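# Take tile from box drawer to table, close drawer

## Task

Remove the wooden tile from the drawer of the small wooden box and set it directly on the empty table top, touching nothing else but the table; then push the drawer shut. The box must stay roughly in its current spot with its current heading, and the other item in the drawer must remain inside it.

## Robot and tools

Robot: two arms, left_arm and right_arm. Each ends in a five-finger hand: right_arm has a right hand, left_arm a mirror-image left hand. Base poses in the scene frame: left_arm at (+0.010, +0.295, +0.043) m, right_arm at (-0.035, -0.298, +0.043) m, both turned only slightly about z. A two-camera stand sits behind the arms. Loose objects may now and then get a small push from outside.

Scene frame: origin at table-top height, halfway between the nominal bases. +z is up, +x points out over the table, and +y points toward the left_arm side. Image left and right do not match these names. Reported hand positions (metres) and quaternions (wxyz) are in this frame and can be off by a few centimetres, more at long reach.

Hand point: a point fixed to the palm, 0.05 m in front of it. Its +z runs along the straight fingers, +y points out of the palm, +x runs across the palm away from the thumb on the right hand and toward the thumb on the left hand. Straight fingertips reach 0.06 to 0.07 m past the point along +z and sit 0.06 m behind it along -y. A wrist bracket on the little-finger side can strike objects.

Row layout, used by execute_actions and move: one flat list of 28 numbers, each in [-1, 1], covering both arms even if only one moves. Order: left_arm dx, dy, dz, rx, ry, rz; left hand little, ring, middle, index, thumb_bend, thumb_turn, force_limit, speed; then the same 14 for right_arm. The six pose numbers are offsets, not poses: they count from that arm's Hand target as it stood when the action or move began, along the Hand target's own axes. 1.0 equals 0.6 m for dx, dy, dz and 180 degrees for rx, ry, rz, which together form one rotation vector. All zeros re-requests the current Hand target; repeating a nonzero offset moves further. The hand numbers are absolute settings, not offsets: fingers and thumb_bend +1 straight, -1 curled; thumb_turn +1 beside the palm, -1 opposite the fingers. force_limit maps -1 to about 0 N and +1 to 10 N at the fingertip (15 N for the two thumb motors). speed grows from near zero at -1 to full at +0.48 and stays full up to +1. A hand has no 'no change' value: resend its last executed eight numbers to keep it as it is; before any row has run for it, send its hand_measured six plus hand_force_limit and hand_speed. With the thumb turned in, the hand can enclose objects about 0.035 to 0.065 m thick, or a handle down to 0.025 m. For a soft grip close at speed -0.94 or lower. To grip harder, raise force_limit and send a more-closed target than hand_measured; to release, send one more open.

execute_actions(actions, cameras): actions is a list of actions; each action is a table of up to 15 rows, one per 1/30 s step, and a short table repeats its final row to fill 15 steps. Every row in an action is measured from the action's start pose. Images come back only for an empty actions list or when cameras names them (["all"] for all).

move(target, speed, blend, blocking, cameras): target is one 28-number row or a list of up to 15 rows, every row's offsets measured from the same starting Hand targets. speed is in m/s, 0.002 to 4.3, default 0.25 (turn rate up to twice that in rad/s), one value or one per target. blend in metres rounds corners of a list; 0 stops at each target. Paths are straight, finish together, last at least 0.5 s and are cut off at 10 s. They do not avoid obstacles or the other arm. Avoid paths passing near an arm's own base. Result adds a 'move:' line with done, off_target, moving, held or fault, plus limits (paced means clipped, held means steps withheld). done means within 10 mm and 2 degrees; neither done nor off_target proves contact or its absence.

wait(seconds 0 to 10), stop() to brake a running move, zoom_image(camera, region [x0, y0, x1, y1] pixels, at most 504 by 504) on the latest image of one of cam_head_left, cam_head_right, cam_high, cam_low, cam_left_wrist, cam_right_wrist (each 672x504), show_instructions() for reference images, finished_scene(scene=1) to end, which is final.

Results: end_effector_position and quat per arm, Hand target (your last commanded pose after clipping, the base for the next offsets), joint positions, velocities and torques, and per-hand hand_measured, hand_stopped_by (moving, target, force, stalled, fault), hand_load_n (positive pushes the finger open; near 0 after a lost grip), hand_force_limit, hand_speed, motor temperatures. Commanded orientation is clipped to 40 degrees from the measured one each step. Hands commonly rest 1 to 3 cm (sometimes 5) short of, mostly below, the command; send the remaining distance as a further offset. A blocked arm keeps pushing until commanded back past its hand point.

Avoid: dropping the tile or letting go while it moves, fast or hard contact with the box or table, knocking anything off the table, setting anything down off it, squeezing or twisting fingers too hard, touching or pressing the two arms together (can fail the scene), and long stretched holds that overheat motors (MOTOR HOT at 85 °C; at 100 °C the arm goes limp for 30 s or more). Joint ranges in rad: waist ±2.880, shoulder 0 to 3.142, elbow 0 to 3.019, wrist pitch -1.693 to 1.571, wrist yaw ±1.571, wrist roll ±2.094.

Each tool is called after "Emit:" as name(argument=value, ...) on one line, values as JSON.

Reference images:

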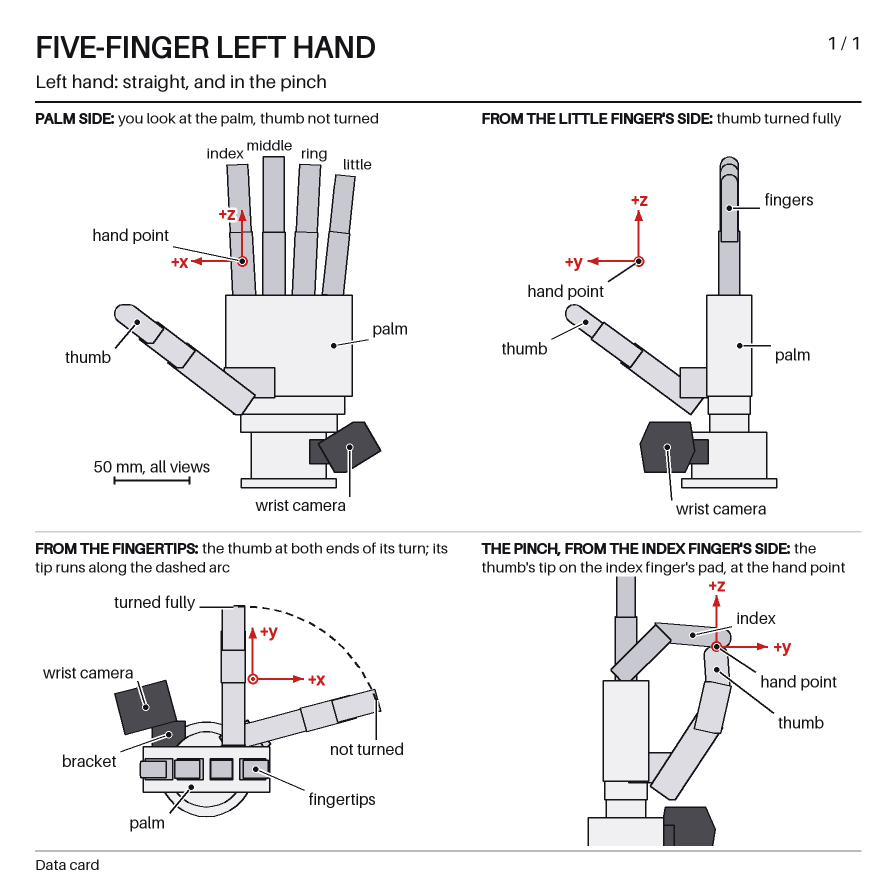

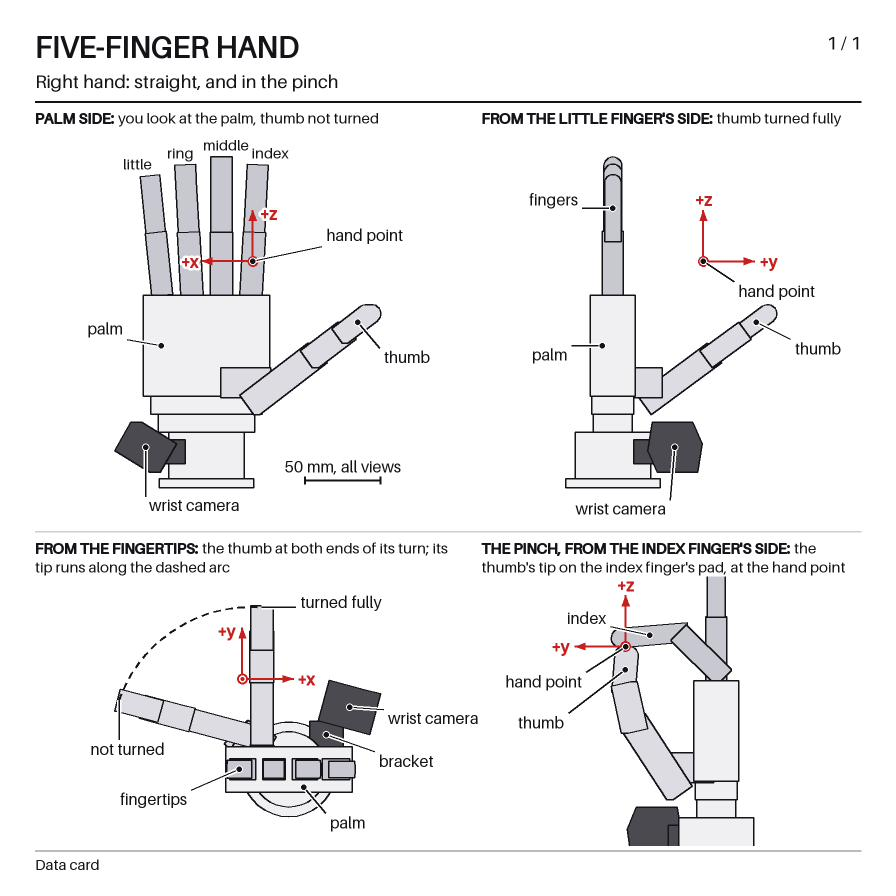

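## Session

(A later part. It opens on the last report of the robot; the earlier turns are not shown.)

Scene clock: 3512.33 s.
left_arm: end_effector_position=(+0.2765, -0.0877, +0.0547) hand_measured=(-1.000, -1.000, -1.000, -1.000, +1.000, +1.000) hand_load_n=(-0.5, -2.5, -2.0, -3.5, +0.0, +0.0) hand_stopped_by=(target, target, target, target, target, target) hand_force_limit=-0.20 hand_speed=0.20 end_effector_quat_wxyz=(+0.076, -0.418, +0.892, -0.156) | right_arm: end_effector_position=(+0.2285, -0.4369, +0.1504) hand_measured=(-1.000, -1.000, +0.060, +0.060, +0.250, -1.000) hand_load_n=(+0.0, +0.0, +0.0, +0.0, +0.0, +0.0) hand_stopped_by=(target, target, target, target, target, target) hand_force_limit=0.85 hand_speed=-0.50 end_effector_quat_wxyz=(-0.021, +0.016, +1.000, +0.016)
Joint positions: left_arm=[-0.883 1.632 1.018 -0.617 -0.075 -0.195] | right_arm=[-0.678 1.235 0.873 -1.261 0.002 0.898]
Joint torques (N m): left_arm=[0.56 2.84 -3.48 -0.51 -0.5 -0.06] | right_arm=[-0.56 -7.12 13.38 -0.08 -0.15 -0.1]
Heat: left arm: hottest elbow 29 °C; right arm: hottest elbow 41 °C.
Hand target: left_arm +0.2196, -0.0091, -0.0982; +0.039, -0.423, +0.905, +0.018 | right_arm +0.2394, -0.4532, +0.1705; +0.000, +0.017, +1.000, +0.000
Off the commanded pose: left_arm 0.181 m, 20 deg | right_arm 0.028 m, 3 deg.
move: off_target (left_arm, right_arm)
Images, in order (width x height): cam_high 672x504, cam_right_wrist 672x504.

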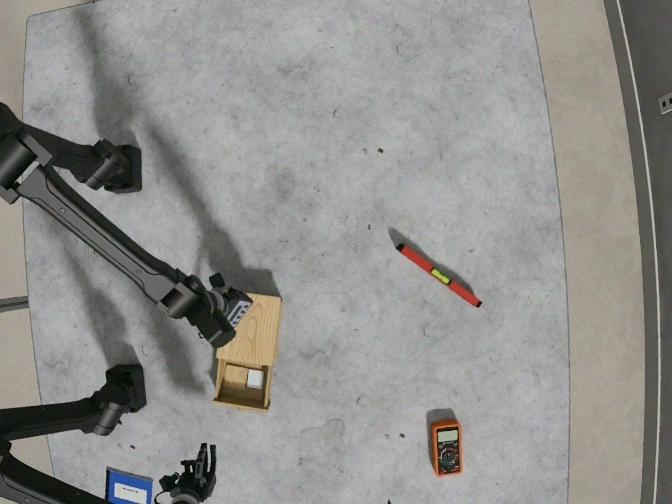

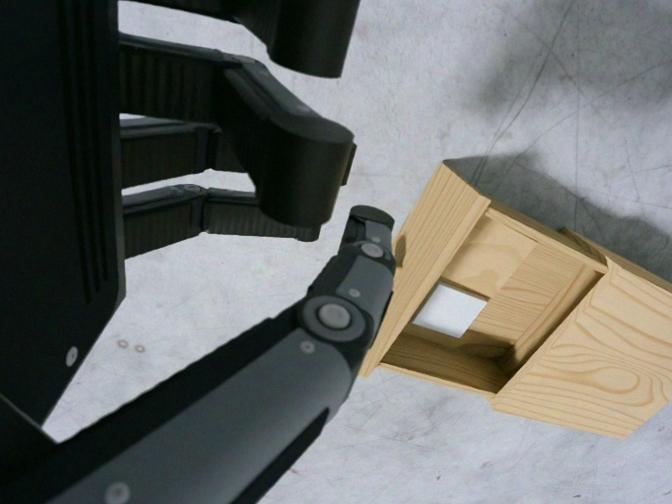

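Emit:
move(target=[[0.0177,-0.1568,-0.2572,0,0,0,-1,-1,-1,-1,1,1,-0.2,0.2,0.05,-0.1,-0.05,0,0,0,-1,-1,0.06,0.06,0.25,-1,0.85,-0.5],[0.0033,-0.157,-0.423,0,0,0,-1,-1,-1,-1,1,1,-0.2,0.2,0.05,-0.1,-0.05,0,0,0,-1,-1,0.06,0.06,0.25,-1,0.85,-0.5]], speed=[0.12,0.12])

Scene clock: 3561.40 s.
left_arm: end_effector_position=(+0.2665, -0.0738, +0.1345) hand_measured=(-1.000, -1.000, -1.000, -1.000, +1.000, +1.000) hand_load_n=(+0.0, +0.0, +0.0, +0.0, +0.0, +0.0) hand_stopped_by=(target, target, target, target, target, target) hand_force_limit=-0.20 hand_speed=0.20 end_effector_quat_wxyz=(+0.033, -0.423, +0.905, +0.041) | right_arm: end_effector_position=(+0.2001, -0.4947, +0.1854) hand_measured=(-1.000, -1.000, +0.060, +0.060, +0.250, -1.000) hand_load_n=(+0.0, +0.0, +0.0, +0.0, +0.0, +0.0) hand_stopped_by=(target, target, target, target, target, target) hand_force_limit=0.85 hand_speed=-0.50 end_effector_quat_wxyz=(-0.012, +0.016, +1.000, +0.012)
Joint positions: left_arm=[-0.883 1.76 1.408 -1.284 -0.083 -0.209] | right_arm=[-0.871 1.25 0.982 -1.337 0.002 0.706]
Joint torques (N m): left_arm=[-0.03 -18.37 11.88 -0.64 -0.19 -0.02] | right_arm=[-0.67 -6.01 13.97 -0.12 -0.15 -0.09]
Motor temperatures (°C): left_arm=[26 28 29 27 26 29] | right_arm=[31 30 46 24 27 29]
Heat: left arm: hottest elbow 29 °C; right arm: hottest elbow 46 °C.
Hand target: left_arm +0.2764, -0.0879, +0.1546; +0.039, -0.423, +0.905, +0.018 | right_arm +0.2074, -0.5120, +0.2005; +0.000, +0.017, +1.000, +0.000
Off the commanded pose: left_arm 0.026 m, 3 deg | right_arm 0.024 m, 2 deg.
move: off_target (left_arm, right_arm)

Emit:
move(target=[[0.122,-0.1072,-0.1192,0.1393,0.0927,0.1568,-1,-1,0.25,0.25,1,-1,-0.2,0.2,0,0,0,0,0,0,-1,-1,0.06,0.06,0.25,-1,0.85,-0.5],[0.2702,-0.2245,-0.0323,0.2786,0.1853,0.3136,-1,-1,0.25,0.25,1,-1,-0.2,0.2,0,0,0,0,0,0,-1,-1,0.06,0.06,0.25,-1,0.85,-0.5]], speed=[0.2,0.15], blend=[0.03,0], cameras=["cam_high","cam_left_wrist","cam_right_wrist","cam_head_left"])

Scene clock: 3592.77 s.
left_arm: end_effector_position=(+0.2785, -0.2945, +0.1752) hand_measured=(-1.000, -1.000, +0.250, +0.250, +1.000, -1.000) hand_load_n=(+0.0, +0.0, +0.0, +0.0, +0.0, +0.0) hand_stopped_by=(target, target, target, target, target, target) hand_force_limit=-0.20 hand_speed=0.20 end_effector_quat_wxyz=(-0.048, +0.091, +0.889, -0.447) | right_arm: end_effector_position=(+0.2001, -0.4947, +0.1854) hand_measured=(-1.000, -1.000, +0.060, +0.060, +0.250, -1.000) hand_load_n=(+0.0, +0.0, +0.0, +0.0, +0.0, +0.0) hand_stopped_by=(target, target, target, target, target, target) hand_force_limit=0.85 hand_speed=-0.50 end_effector_quat_wxyz=(-0.012, +0.016, +1.000, +0.012)
Joint positions: left_arm=[-0.955 1.789 1.426 -0.458 0.618 0.551] | right_arm=[-0.871 1.25 0.982 -1.337 0.002 0.706]
Joint torques (N m): left_arm=[-0.44 -17.38 8.59 1.88 0.43 0.12] | right_arm=[-0.73 -6.01 13.96 -0.12 -0.15 -0.09]
Motor temperatures (°C): left_arm=[26 29 34 27 26 29] | right_arm=[31 30 44 24 27 29]
Heat: left arm: hottest elbow 34 °C; right arm: hottest elbow 44 °C.
Hand target: left_arm +0.2747, -0.2995, +0.1599; -0.051, +0.102, +0.889, -0.444 | right_arm +0.2074, -0.5120, +0.2005; +0.000, +0.017, +1.000, +0.000
Off the commanded pose: left_arm 0.016 m, 1 deg | right_arm 0.024 m, 2 deg.
move: off_target (left_arm, right_arm)
Images, in order (width x height): cam_head_left 672x504, cam_high 672x504, cam_left_wrist 672x504, cam_right_wrist 672x504.

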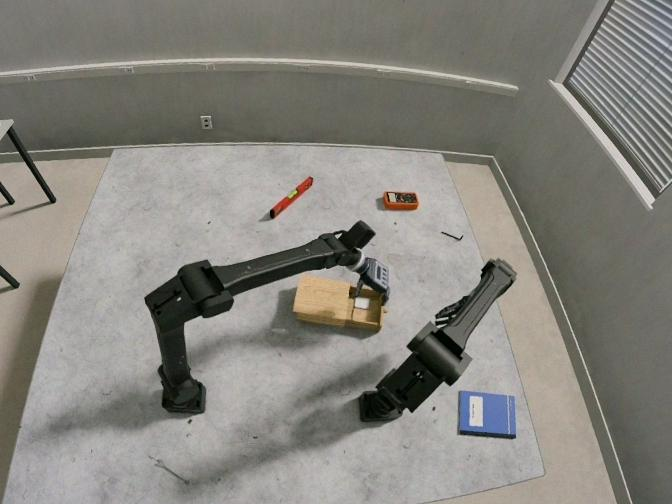

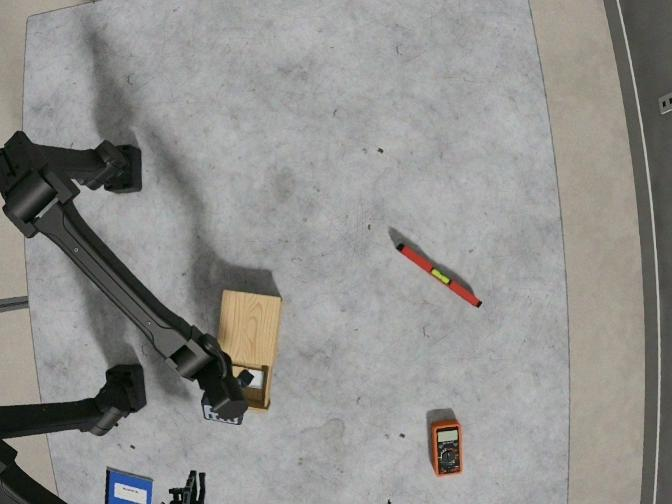

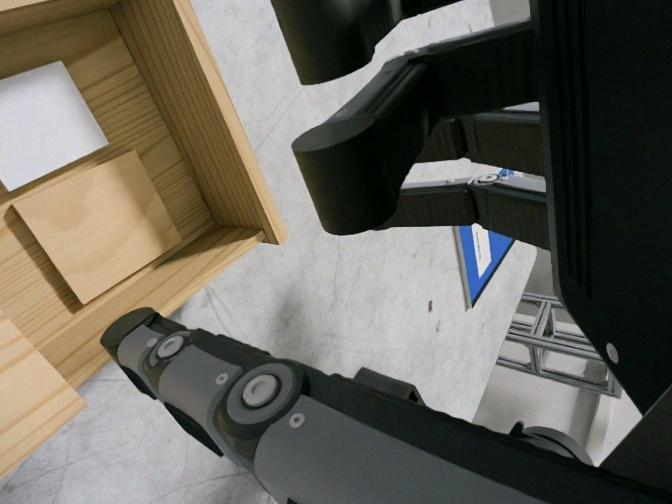

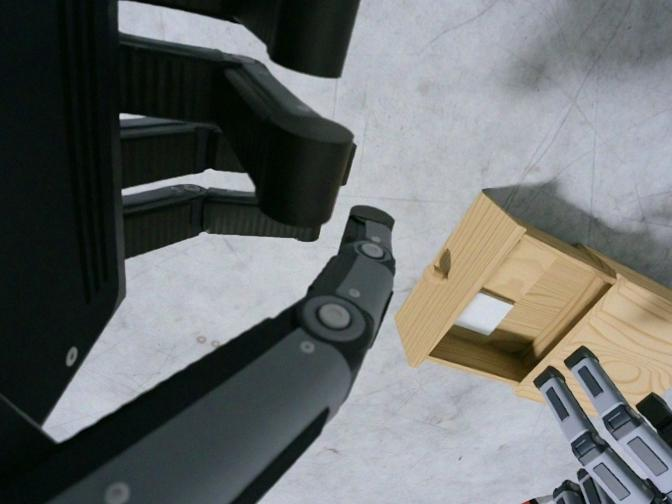

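Emit:
zoom_image(camera="cam_left_wrist", region=[0, 0, 300, 400])

Emit:
zoom_image(camera="cam_high", region=[190, 340, 290, 440])

Scaled by 1.260 from the camera's 672x504 image, which has a finer 960x720 frame.

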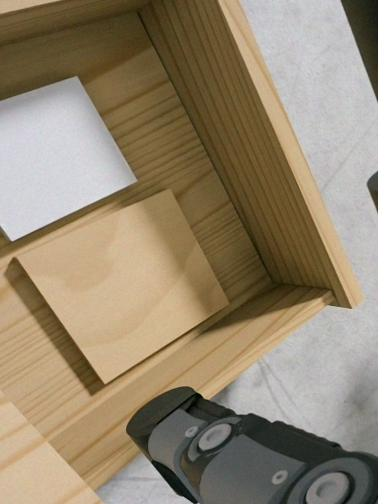

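Scaled by 5.040 from the camera's 672x504 image, which has a finer 960x720 frame.

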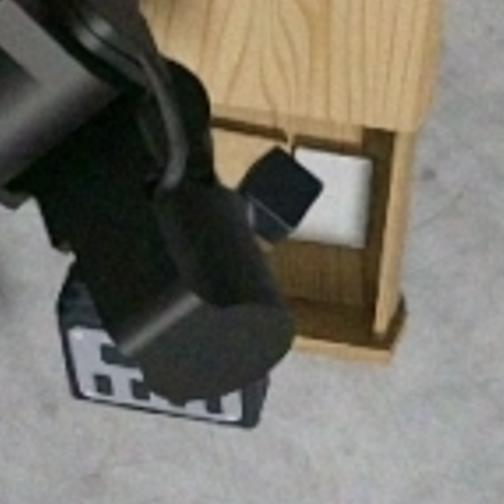

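Emit:
move(target=[0,0.0733,0.055,0,0,0,-1,-1,0.25,0.25,1,-1,-0.2,0.2,0,0,0,0,0,0,-1,-1,0.06,0.06,0.25,-1,0.85,-0.5], speed=0.08, cameras=["cam_left_wrist","cam_right_wrist","cam_high","cam_head_right"])

Emit:
zoom_image(camera="cam_right_wrist", region=[380, 180, 672, 480])

Emit:
zoom_image(camera="cam_head_right", region=[300, 230, 440, 350])

Scene clock: 3621.40 s.
left_arm: end_effector_position=(+0.2796, -0.2960, +0.1198) hand_measured=(-1.000, -1.000, +0.250, +0.250, +1.000, -1.000) hand_load_n=(+0.0, +0.0, +0.0, +0.0, +0.0, +0.0) hand_stopped_by=(target, target, target, target, target, target) hand_force_limit=-0.20 hand_speed=0.20 end_effector_quat_wxyz=(-0.048, +0.092, +0.889, -0.447) | right_arm: end_effector_position=(+0.2001, -0.4947, +0.1854) hand_measured=(-1.000, -1.000, +0.060, +0.060, +0.250, -1.000) hand_load_n=(+0.0, +0.0, +0.0, +0.0, +0.0, -0.5) hand_stopped_by=(target, target, target, target, target, target) hand_force_limit=0.85 hand_speed=-0.50 end_effector_quat_wxyz=(-0.012, +0.016, +1.000, +0.012)
Joint positions: left_arm=[-0.955 1.853 1.361 -0.328 0.618 0.553] | right_arm=[-0.871 1.25 0.982 -1.337 0.002 0.706]
Joint torques (N m): left_arm=[-0.38 -17.67 8.14 1.88 0.42 0.12] | right_arm=[-0.73 -6.01 13.94 -0.12 -0.15 -0.09]
Heat: left arm: hottest elbow 34 °C; right arm: hottest elbow 45 °C.
Hand target: left_arm +0.2748, -0.2995, +0.1050; -0.050, +0.102, +0.889, -0.444 | right_arm +0.2074, -0.5120, +0.2005; +0.000, +0.017, +1.000, +0.000
Off the commanded pose: left_arm 0.016 m, 1 deg | right_arm 0.024 m, 2 deg.
move: off_target (left_arm, right_arm)
Images, in order (width x height): cam_head_right 672x504, cam_high 672x504, cam_left_wrist 672x504, cam_right_wrist 672x504.

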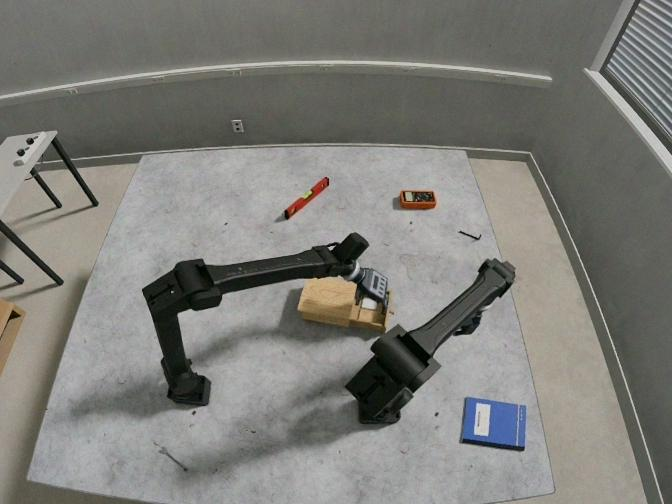

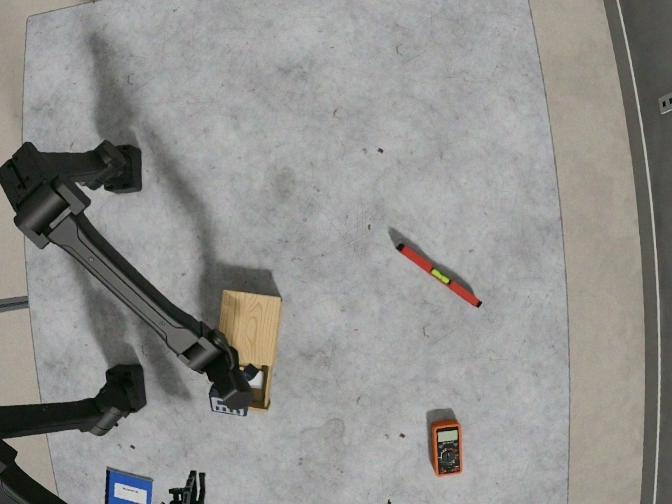

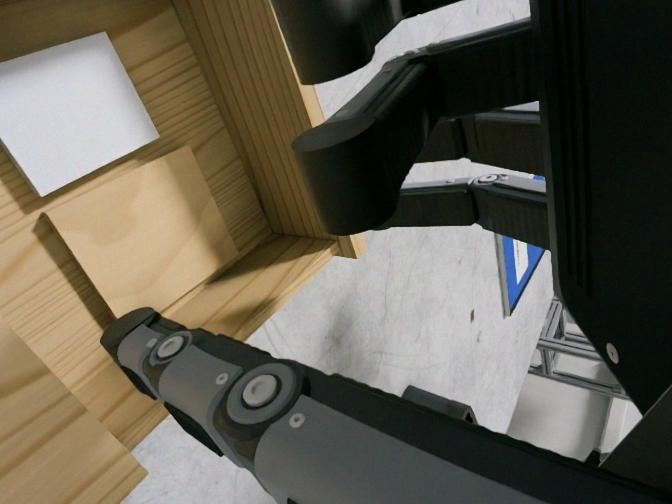

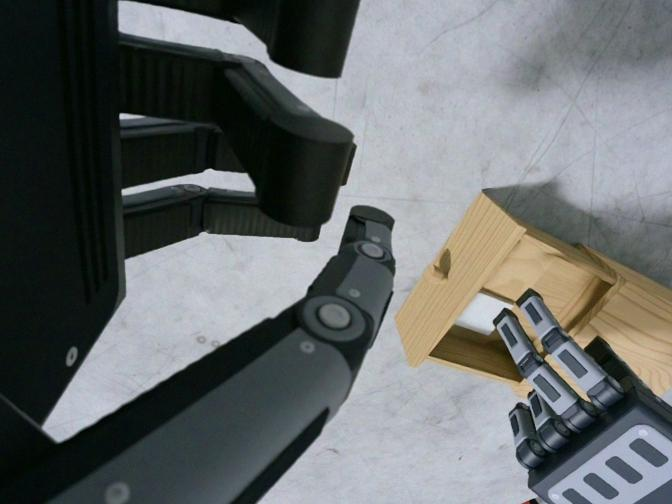

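Scaled by 1.680 from the camera's 672x504 image, which has a finer 960x720 frame.

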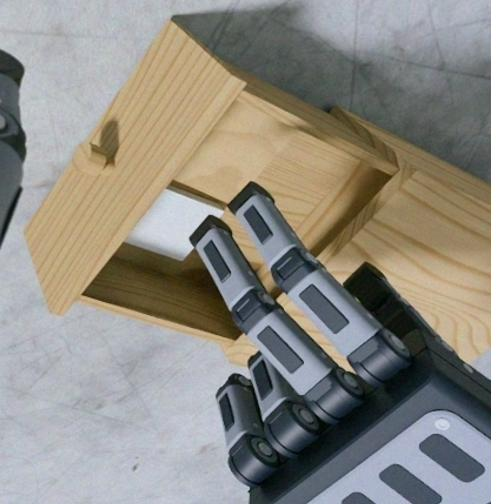

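Scaled by 3.600 from the camera's 672x504 image, which has a finer 960x720 frame.

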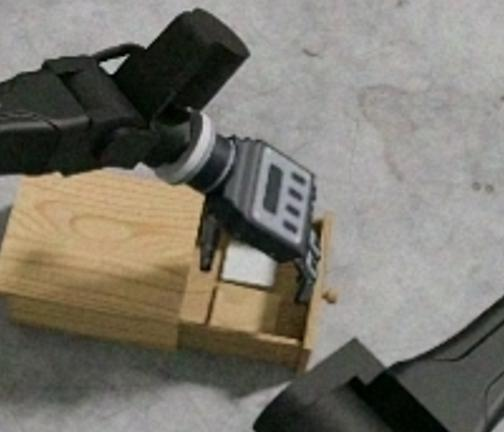

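Emit:
move(target=[-0.0167,0.037,0.034,0,0,0,-1,-1,0.25,0.25,1,-1,-0.2,0.2,0,0,0,0,0,0,-1,-1,0.06,0.06,0.25,-1,0.85,-0.5], speed=0.08, cameras=["cam_left_wrist","cam_right_wrist"])

Emit:
zoom_image(camera="cam_right_wrist", region=[380, 180, 672, 480])

Scene clock: 3652.47 s.
left_arm: end_effector_position=(+0.2829, -0.3018, +0.0864) hand_measured=(-1.000, -1.000, +0.250, +0.250, +1.000, -1.000) hand_load_n=(+0.0, +0.0, +0.5, +0.0, +0.0, +0.0) hand_stopped_by=(target, target, target, target, target, target) hand_force_limit=-0.20 hand_speed=0.20 end_effector_quat_wxyz=(-0.052, +0.094, +0.890, -0.444) | right_arm: end_effector_position=(+0.2001, -0.4947, +0.1854) hand_measured=(-1.000, -1.000, +0.060, +0.060, +0.250, -1.000) hand_load_n=(+0.0, +0.5, +0.0, +0.5, +0.0, +0.0) hand_stopped_by=(target, target, target, target, target, target) hand_force_limit=0.85 hand_speed=-0.50 end_effector_quat_wxyz=(-0.012, +0.016, +1.000, +0.012)
Joint positions: left_arm=[-0.955 1.916 1.361 -0.277 0.623 0.559] | right_arm=[-0.871 1.25 0.982 -1.337 0.002 0.706]
Joint torques (N m): left_arm=[0.21 -19.37 8.27 1.84 0.44 0.13] | right_arm=[-0.62 -6.01 13.94 -0.12 -0.15 -0.09]
Heat: left arm: hottest elbow 33 °C; right arm: hottest elbow 45 °C.
Hand target: left_arm +0.2838, -0.3046, +0.0749; -0.051, +0.102, +0.889, -0.444 | right_arm +0.2074, -0.5120, +0.2005; +0.000, +0.017, +1.000, +0.000
Off the commanded pose: left_arm 0.012 m, 1 deg | right_arm 0.024 m, 2 deg.
move: off_target (left_arm, right_arm)
Images, in order (width x height): cam_left_wrist 672x504, cam_right_wrist 672x504.

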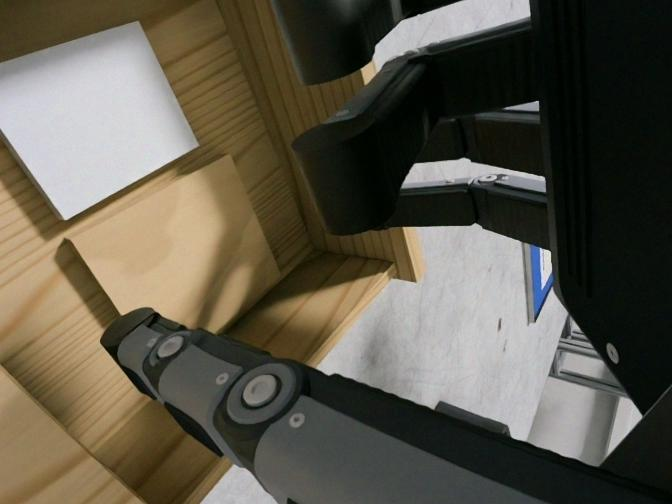

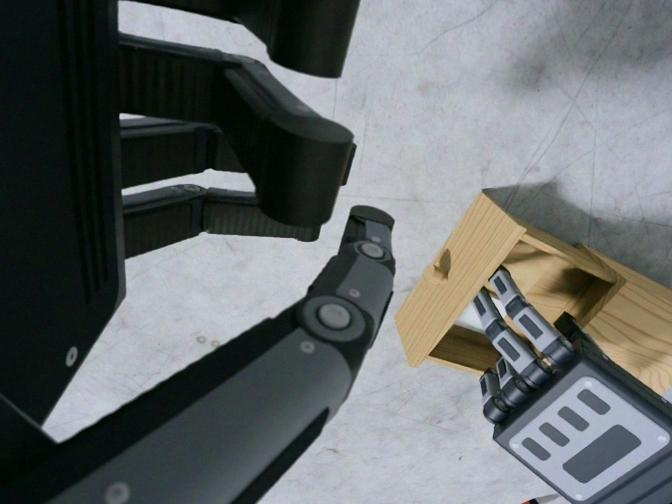

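Scaled by 1.680 from the camera's 672x504 image, which has a finer 960x720 frame.

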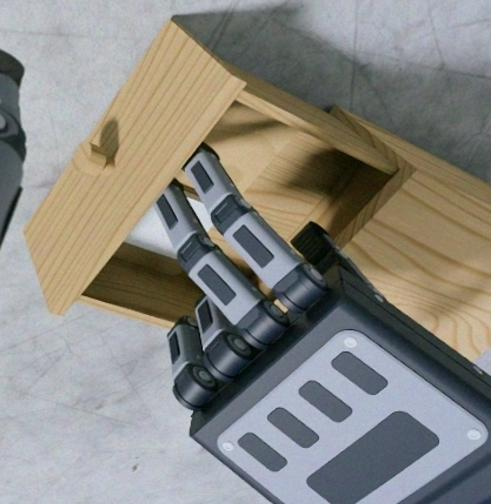

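Emit:
zoom_image(camera="cam_right_wrist", region=[450, 230, 570, 330])

Emit:
zoom_image(camera="cam_left_wrist", region=[40, 140, 320, 420])

Scaled by 4.200 from the camera's 672x504 image, which has a finer 960x720 frame.

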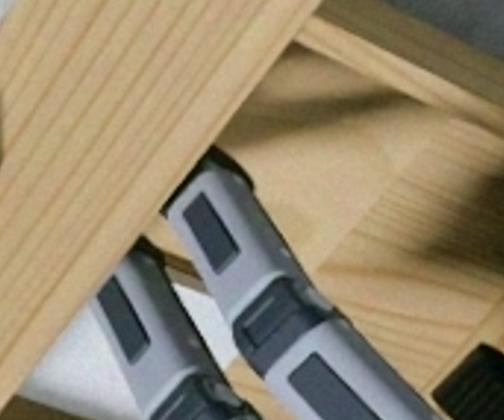

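Scaled by 1.800 from the camera's 672x504 image, which has a finer 960x720 frame.

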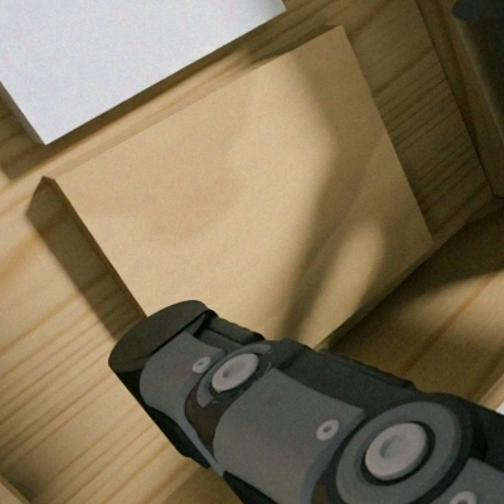

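Emit:
move(target=[0.005,0.043,0.026,0,0,0,-1,-1,0.2,0.2,1,-1,-0.2,0.2,0,0,0,0,0,0,-1,-1,0.06,0.06,0.25,-1,0.85,-0.5], speed=0.05, cameras=["cam_left_wrist","cam_right_wrist"])

Emit:
zoom_image(camera="cam_right_wrist", region=[420, 200, 600, 350])

Emit:
zoom_image(camera="cam_left_wrist", region=[40, 120, 400, 440])

Scene clock: 3704.30 s.
left_arm: end_effector_position=(+0.2826, -0.3013, +0.0604) hand_measured=(-1.000, -1.000, +0.200, +0.200, +1.000, -1.000) hand_load_n=(+0.0, +0.0, +0.0, +0.0, +0.0, +0.0) hand_stopped_by=(target, target, target, target, target, target) hand_force_limit=-0.20 hand_speed=0.20 end_effector_quat_wxyz=(-0.050, +0.096, +0.888, -0.447) | right_arm: end_effector_position=(+0.2001, -0.4947, +0.1854) hand_measured=(-1.000, -1.000, +0.060, +0.060, +0.250, -1.000) hand_load_n=(+0.0, +0.0, +0.5, +0.0, +0.0, +0.0) hand_stopped_by=(target, target, target, target, target, target) hand_force_limit=0.85 hand_speed=-0.50 end_effector_quat_wxyz=(-0.012, +0.016, +1.000, +0.012)
Joint positions: left_arm=[-0.955 1.95 1.33 -0.205 0.624 0.56] | right_arm=[-0.871 1.25 0.982 -1.337 0.002 0.706]
Joint torques (N m): left_arm=[0.09 -18.55 7.41 1.92 0.42 0.11] | right_arm=[-0.67 -6.01 13.94 -0.12 -0.15 -0.09]
Heat: left arm: hottest elbow 32 °C; right arm: hottest elbow 45 °C.
Hand target: left_arm +0.2817, -0.3011, +0.0451; -0.050, +0.102, +0.889, -0.444 | right_arm +0.2074, -0.5120, +0.2005; +0.000, +0.017, +1.000, +0.000
Off the commanded pose: left_arm 0.016 m, 1 deg | right_arm 0.024 m, 2 deg.
move: off_target (left_arm, right_arm)
Images, in order (width x height): cam_left_wrist 672x504, cam_right_wrist 672x504.

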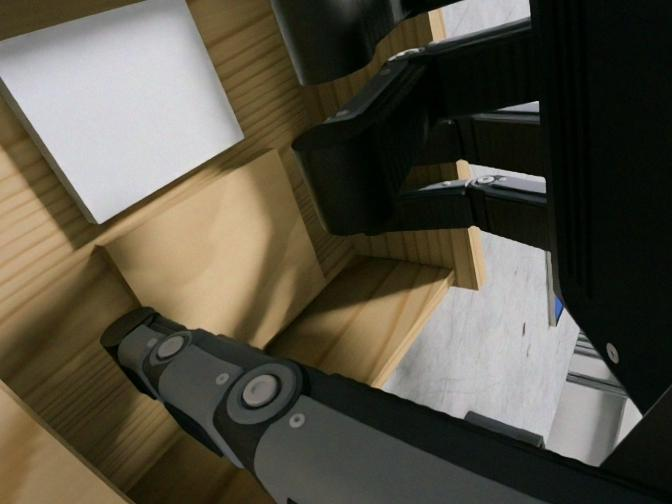

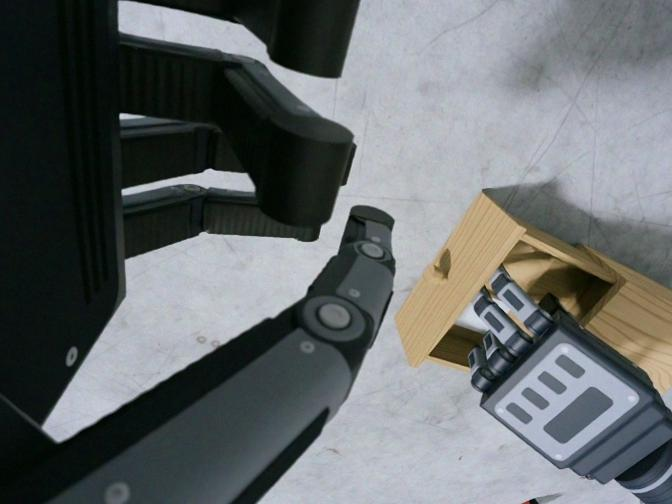

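Scaled by 2.800 from the camera's 672x504 image, which has a finer 960x720 frame.

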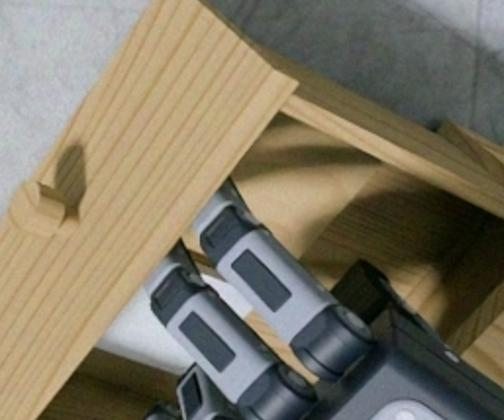

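Scaled by 1.400 from the camera's 672x504 image, which has a finer 960x720 frame.

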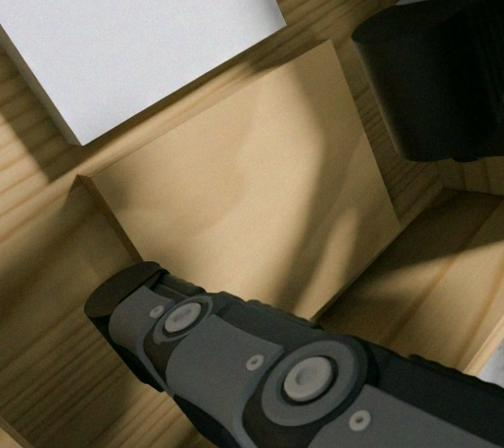

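Emit:
move(target=[0.0083,0.0267,0.02,0,0,0,-1,-1,0.2,0.2,1,-1,-0.2,0.2,0,0,0,0,0,0,-1,-1,0.06,0.06,0.25,-1,0.85,-0.5], speed=0.05, cameras=["cam_left_wrist","cam_right_wrist"])

Emit:
zoom_image(camera="cam_left_wrist", region=[40, 120, 400, 440])

Scene clock: 3732.67 s.
left_arm: end_effector_position=(+0.2816, -0.2999, +0.0431) hand_measured=(-1.000, -1.000, +0.200, +0.200, +1.000, -1.000) hand_load_n=(+0.5, +0.0, +0.0, +0.0, +0.0, +0.0) hand_stopped_by=(target, target, target, target, target, target) hand_force_limit=-0.20 hand_speed=0.20 end_effector_quat_wxyz=(-0.048, +0.097, +0.887, -0.449) | right_arm: end_effector_position=(+0.2001, -0.4947, +0.1854) hand_measured=(-1.000, -1.000, +0.060, +0.060, +0.250, -1.000) hand_load_n=(+0.0, +0.0, +0.0, +0.0, +0.0, +0.0) hand_stopped_by=(target, target, target, target, target, target) hand_force_limit=0.85 hand_speed=-0.50 end_effector_quat_wxyz=(-0.012, +0.016, +1.000, +0.012)
Joint positions: left_arm=[-0.955 1.971 1.307 -0.153 0.624 0.56] | right_arm=[-0.871 1.25 0.982 -1.337 0.002 0.706]
Joint torques (N m): left_arm=[-0.38 -18.26 6.99 1.92 0.25 0.08] | right_arm=[-0.73 -6.01 13.94 -0.12 -0.15 -0.09]
Heat: left arm: hottest elbow 33 °C; right arm: hottest elbow 46 °C.
Hand target: left_arm +0.2768, -0.2999, +0.0250; -0.051, +0.102, +0.889, -0.444 | right_arm +0.2074, -0.5120, +0.2005; +0.000, +0.017, +1.000, +0.000
Off the commanded pose: left_arm 0.019 m, 1 deg | right_arm 0.024 m, 2 deg.
move: off_target (left_arm, right_arm)
Images, in order (width x height): cam_left_wrist 672x504, cam_right_wrist 672x504.

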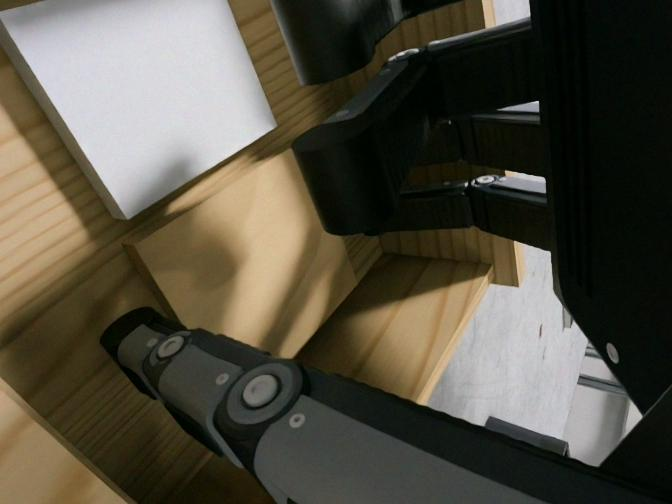

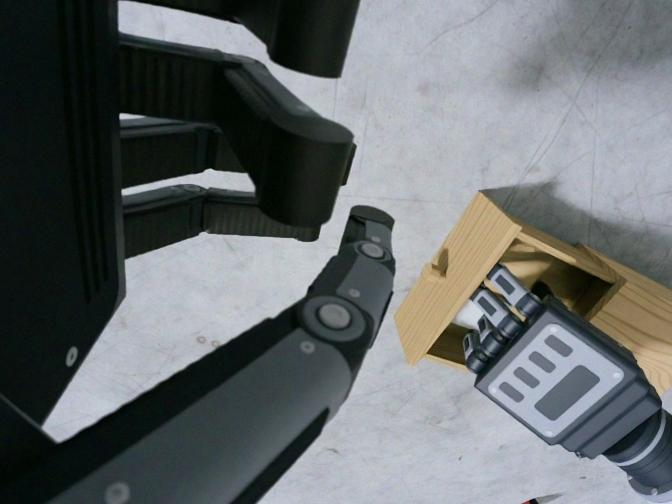

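Scaled by 1.400 from the camera's 672x504 image, which has a finer 960x720 frame.

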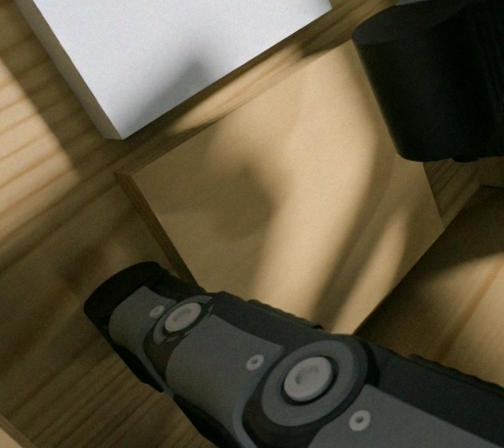

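Emit:
move(target=[0.0,0.014,0.0105,0,0,0,-1,-1,0.2,0.2,1,-1,-0.2,0.2,0,0,0,0,0,0,-1,-1,0.06,0.06,0.25,-1,0.85,-0.5], speed=0.05, cameras=["cam_left_wrist","cam_right_wrist"])

Emit:
zoom_image(camera="cam_left_wrist", region=[40, 120, 400, 440])

Scene clock: 3743.33 s.
left_arm: end_effector_position=(+0.2839, -0.3034, +0.0422) hand_measured=(-1.000, -1.000, +0.200, +0.200, +1.000, -1.000) hand_load_n=(+0.5, +0.0, -1.0, +0.0, +0.0, +0.0) hand_stopped_by=(target, target, target, target, target, target) hand_force_limit=-0.20 hand_speed=0.20 end_effector_quat_wxyz=(-0.043, +0.099, +0.884, -0.455) | right_arm: end_effector_position=(+0.2001, -0.4947, +0.1854) hand_measured=(-1.000, -1.000, +0.060, +0.060, +0.250, -1.000) hand_load_n=(+0.0, +0.0, +0.0, +0.0, +0.0, +0.0) hand_stopped_by=(target, target, target, target, target, target) hand_force_limit=0.85 hand_speed=-0.50 end_effector_quat_wxyz=(-0.012, +0.016, +1.000, +0.012)
Joint positions: left_arm=[-0.955 1.977 1.307 -0.13 0.624 0.56] | right_arm=[-0.871 1.25 0.982 -1.337 0.002 0.706]
Joint torques (N m): left_arm=[-0.21 -17.38 6.52 1.87 0.25 0.09] | right_arm=[-0.73 -6.01 13.93 -0.12 -0.15 -0.09]
Heat: left arm: hottest elbow 33 °C; right arm: hottest elbow 46 °C.
Hand target: left_arm +0.2769, -0.3000, +0.0146; -0.050, +0.102, +0.889, -0.444 | right_arm +0.2074, -0.5120, +0.2005; +0.000, +0.017, +1.000, +0.000
Off the commanded pose: left_arm 0.029 m, 2 deg | right_arm 0.024 m, 2 deg.
move: off_target (left_arm, right_arm)
Images, in order (width x height): cam_left_wrist 672x504, cam_right_wrist 672x504.

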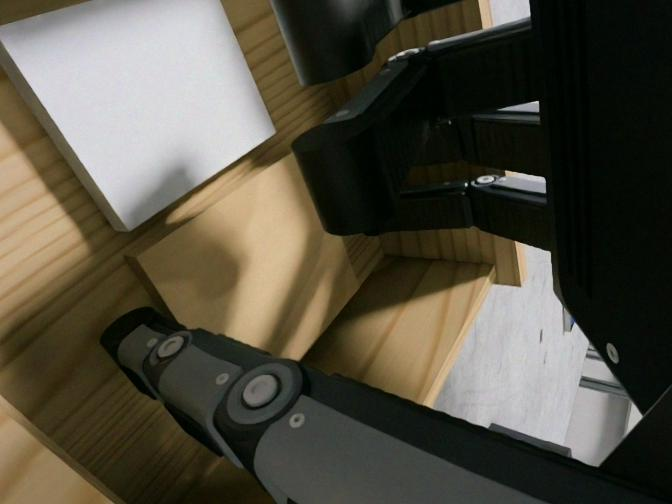

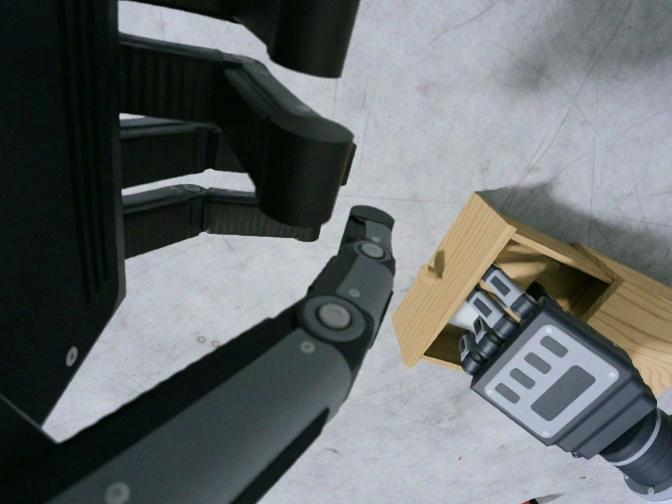

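Scaled by 1.400 from the camera's 672x504 image, which has a finer 960x720 frame.

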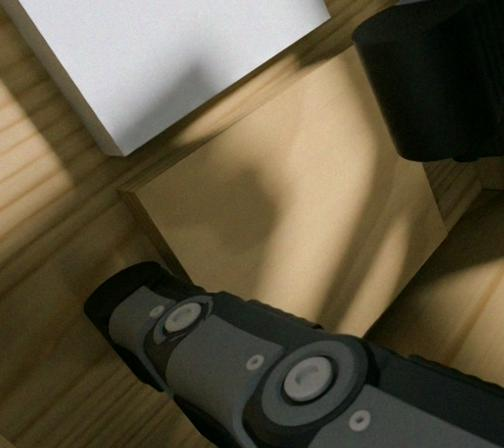

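Emit:
move(target=[[0,-0.0107,-0.008,0,0,0,-1,-1,0.2,0.2,1,-1,-0.4,-0.8,0,0,0,0,0,0,-1,-1,0.06,0.06,0.25,-1,0.85,-0.5],[0,-0.0107,-0.008,0,0,0,-1,-1,-0.15,-0.15,1,-1,-0.3,-0.85,0,0,0,0,0,0,-1,-1,0.06,0.06,0.25,-1,0.85,-0.5]], speed=0.05, cameras=["cam_left_wrist","cam_right_wrist"])

Emit:
zoom_image(camera="cam_left_wrist", region=[40, 120, 400, 440])

Scene clock: 3771.23 s.
left_arm: end_effector_position=(+0.2839, -0.3034, +0.0422) hand_measured=(-1.000, -1.000, +0.036, -0.034, +1.000, -1.000) hand_load_n=(+0.0, +0.0, +3.0, +3.0, +1.0, -0.5) hand_stopped_by=(target, target, force, force, target, target) hand_force_limit=-0.30 hand_speed=-0.85 end_effector_quat_wxyz=(-0.043, +0.099, +0.884, -0.455) | right_arm: end_effector_position=(+0.2001, -0.4947, +0.1854) hand_measured=(-1.000, -1.000, +0.060, +0.060, +0.250, -1.000) hand_load_n=(+0.5, +0.0, +0.0, +0.0, +0.0, +0.0) hand_stopped_by=(target, target, target, target, target, target) hand_force_limit=0.85 hand_speed=-0.50 end_effector_quat_wxyz=(-0.012, +0.016, +1.000, +0.012)
Joint positions: left_arm=[-0.955 1.977 1.307 -0.13 0.624 0.56] | right_arm=[-0.871 1.25 0.982 -1.337 0.002 0.706]
Joint torques (N m): left_arm=[-0.26 -18.37 6.97 1.25 0.24 0.08] | right_arm=[-0.73 -6.01 13.96 -0.13 -0.15 -0.09]
Heat: left arm: hottest elbow 33 °C; right arm: hottest elbow 46 °C.
Hand target: left_arm +0.2768, -0.3000, +0.0226; -0.050, +0.102, +0.889, -0.444 | right_arm +0.2074, -0.5120, +0.2005; +0.000, +0.017, +1.000, +0.000
Off the commanded pose: left_arm 0.021 m, 2 deg | right_arm 0.024 m, 2 deg.
move: off_target (left_arm, right_arm); target 2's new numbers were sent with left_arm's hand 0.021 m and 2 deg from that target
Images, in order (width x height): cam_left_wrist 672x504, cam_right_wrist 672x504.

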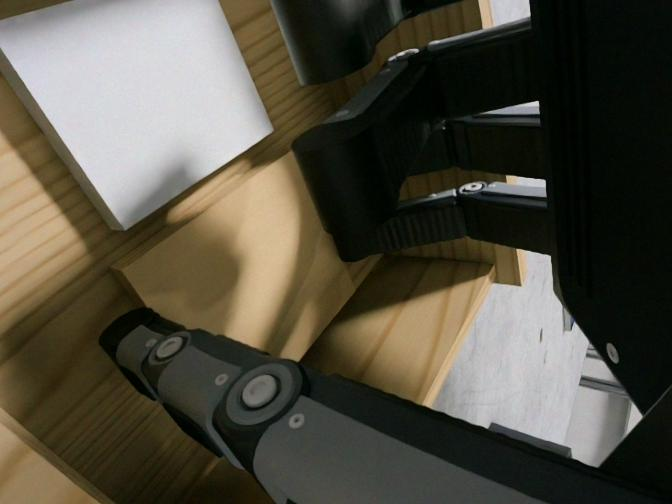

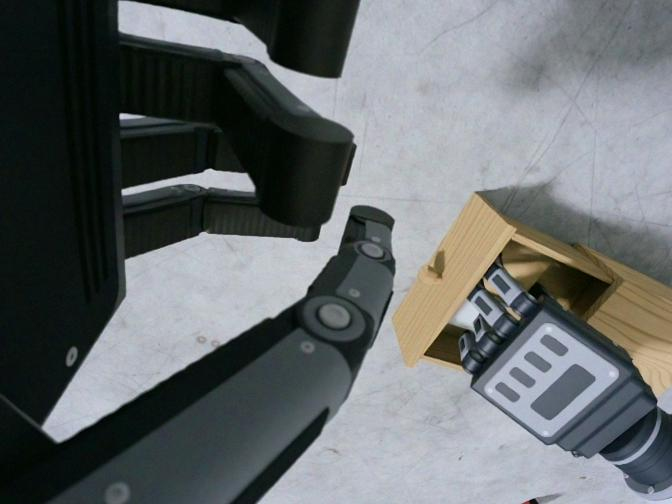

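Scaled by 1.400 from the camera's 672x504 image, which has a finer 960x720 frame.

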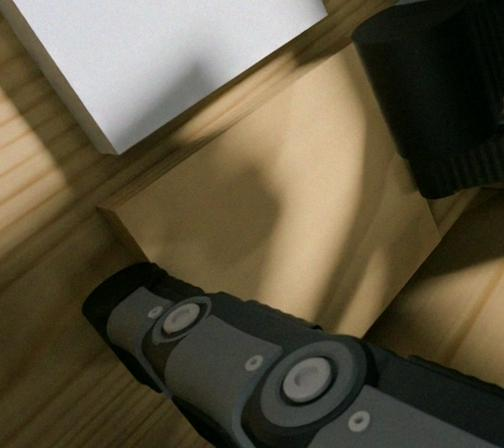

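Emit:
move(target=[[0,0,0,0,0,0,-1,-1,-0.25,-0.25,1,-1,0.0,-0.85,0,0,0,0,0,0,-1,-1,0.06,0.06,0.25,-1,0.85,-0.5],[0,-0.04,-0.03,0,0,0,-1,-1,-0.25,-0.25,1,-1,0.0,-0.85,0,0,0,0,0,0,-1,-1,0.06,0.06,0.25,-1,0.85,-0.5]], speed=0.05, cameras=["cam_left_wrist","cam_right_wrist"])

Emit:
zoom_image(camera="cam_left_wrist", region=[40, 120, 400, 440])

Scene clock: 3781.10 s.
left_arm: end_effector_position=(+0.2793, -0.2966, +0.0422) hand_measured=(-1.000, -1.000, +0.026, -0.250, +1.000, -1.000) hand_load_n=(+0.0, +0.5, +7.5, +0.0, +1.0, +1.5) hand_stopped_by=(target, target, force, target, target, target) hand_force_limit=0.00 hand_speed=-0.85 end_effector_quat_wxyz=(-0.053, +0.094, +0.890, -0.443) | right_arm: end_effector_position=(+0.2001, -0.4947, +0.1854) hand_measured=(-1.000, -1.000, +0.060, +0.060, +0.250, -1.000) hand_load_n=(+0.0, +0.0, +0.0, +0.0, +0.0, +0.0) hand_stopped_by=(target, target, target, target, target, target) hand_force_limit=0.85 hand_speed=-0.50 end_effector_quat_wxyz=(-0.012, +0.016, +1.000, +0.012)
Joint positions: left_arm=[-0.955 1.969 1.307 -0.172 0.624 0.56] | right_arm=[-0.871 1.25 0.982 -1.337 0.002 0.706]
Joint torques (N m): left_arm=[-0.44 -21.71 8.43 0.51 0.26 0.07] | right_arm=[-0.67 -6.01 13.94 -0.12 -0.15 -0.09]
Heat: left arm: hottest elbow 33 °C; right arm: hottest elbow 46 °C.
Hand target: left_arm +0.2768, -0.3000, +0.0527; -0.050, +0.102, +0.889, -0.444 | right_arm +0.2074, -0.5120, +0.2005; +0.000, +0.017, +1.000, +0.000
Off the commanded pose: left_arm 0.011 m, 1 deg | right_arm 0.024 m, 2 deg.
move: off_target (left_arm, right_arm)
Images, in order (width x height): cam_left_wrist 672x504, cam_right_wrist 672x504.

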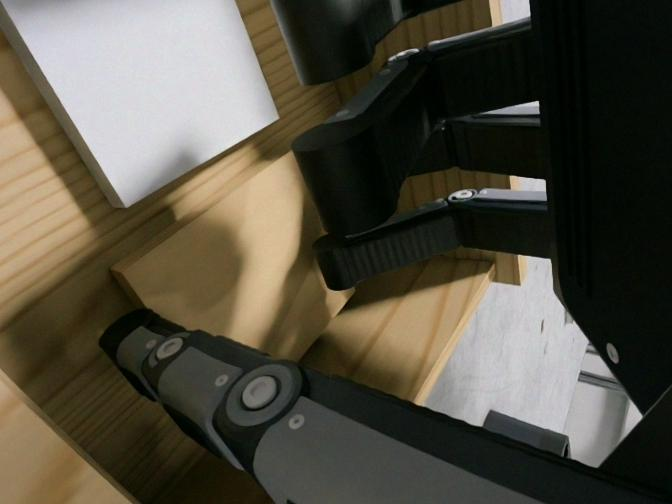

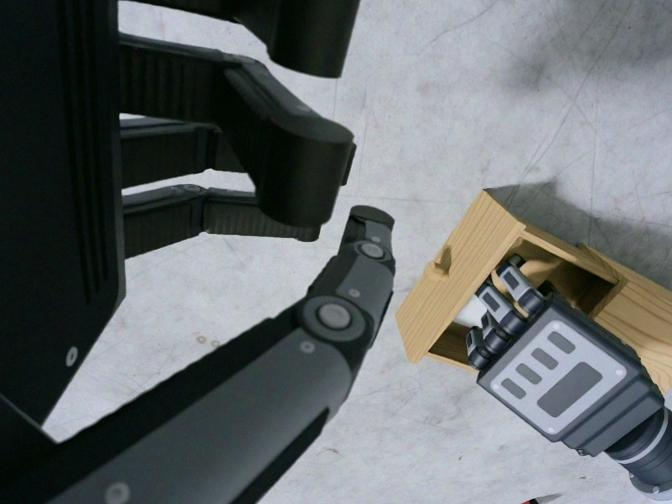

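Scaled by 1.400 from the camera's 672x504 image, which has a finer 960x720 frame.

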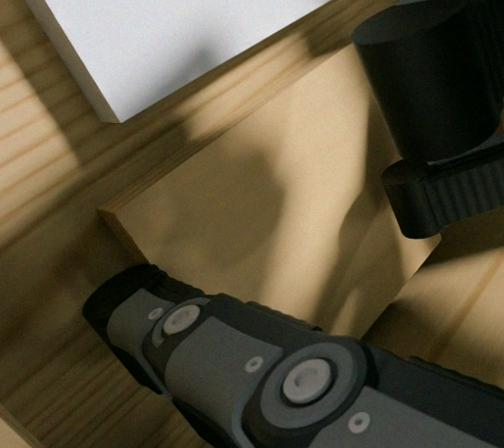

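Emit:
zoom_image(camera="cam_left_wrist", region=[80, 180, 240, 340])

Emit:
zoom_image(camera="cam_left_wrist", region=[280, 160, 420, 320])

Scaled by 3.150 from the camera's 672x504 image, which has a finer 960x720 frame.

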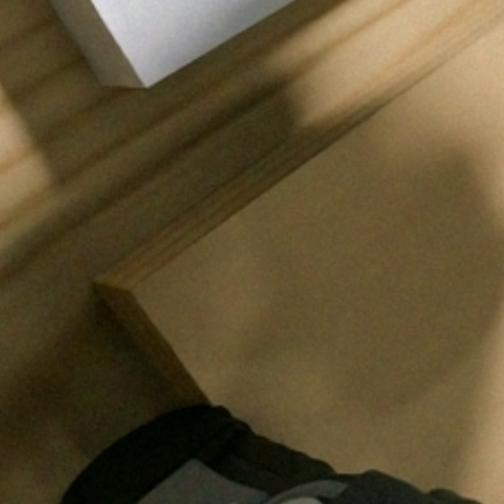

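Scaled by 3.150 from the camera's 672x504 image, which has a finer 960x720 frame.

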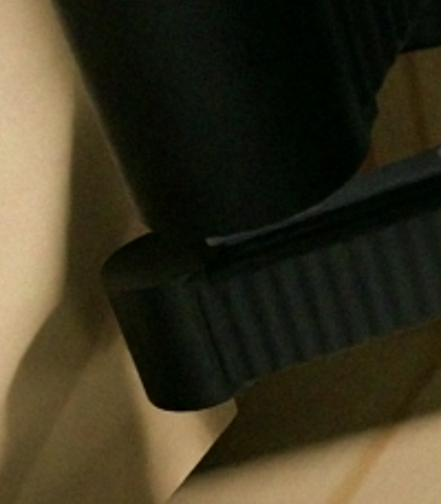

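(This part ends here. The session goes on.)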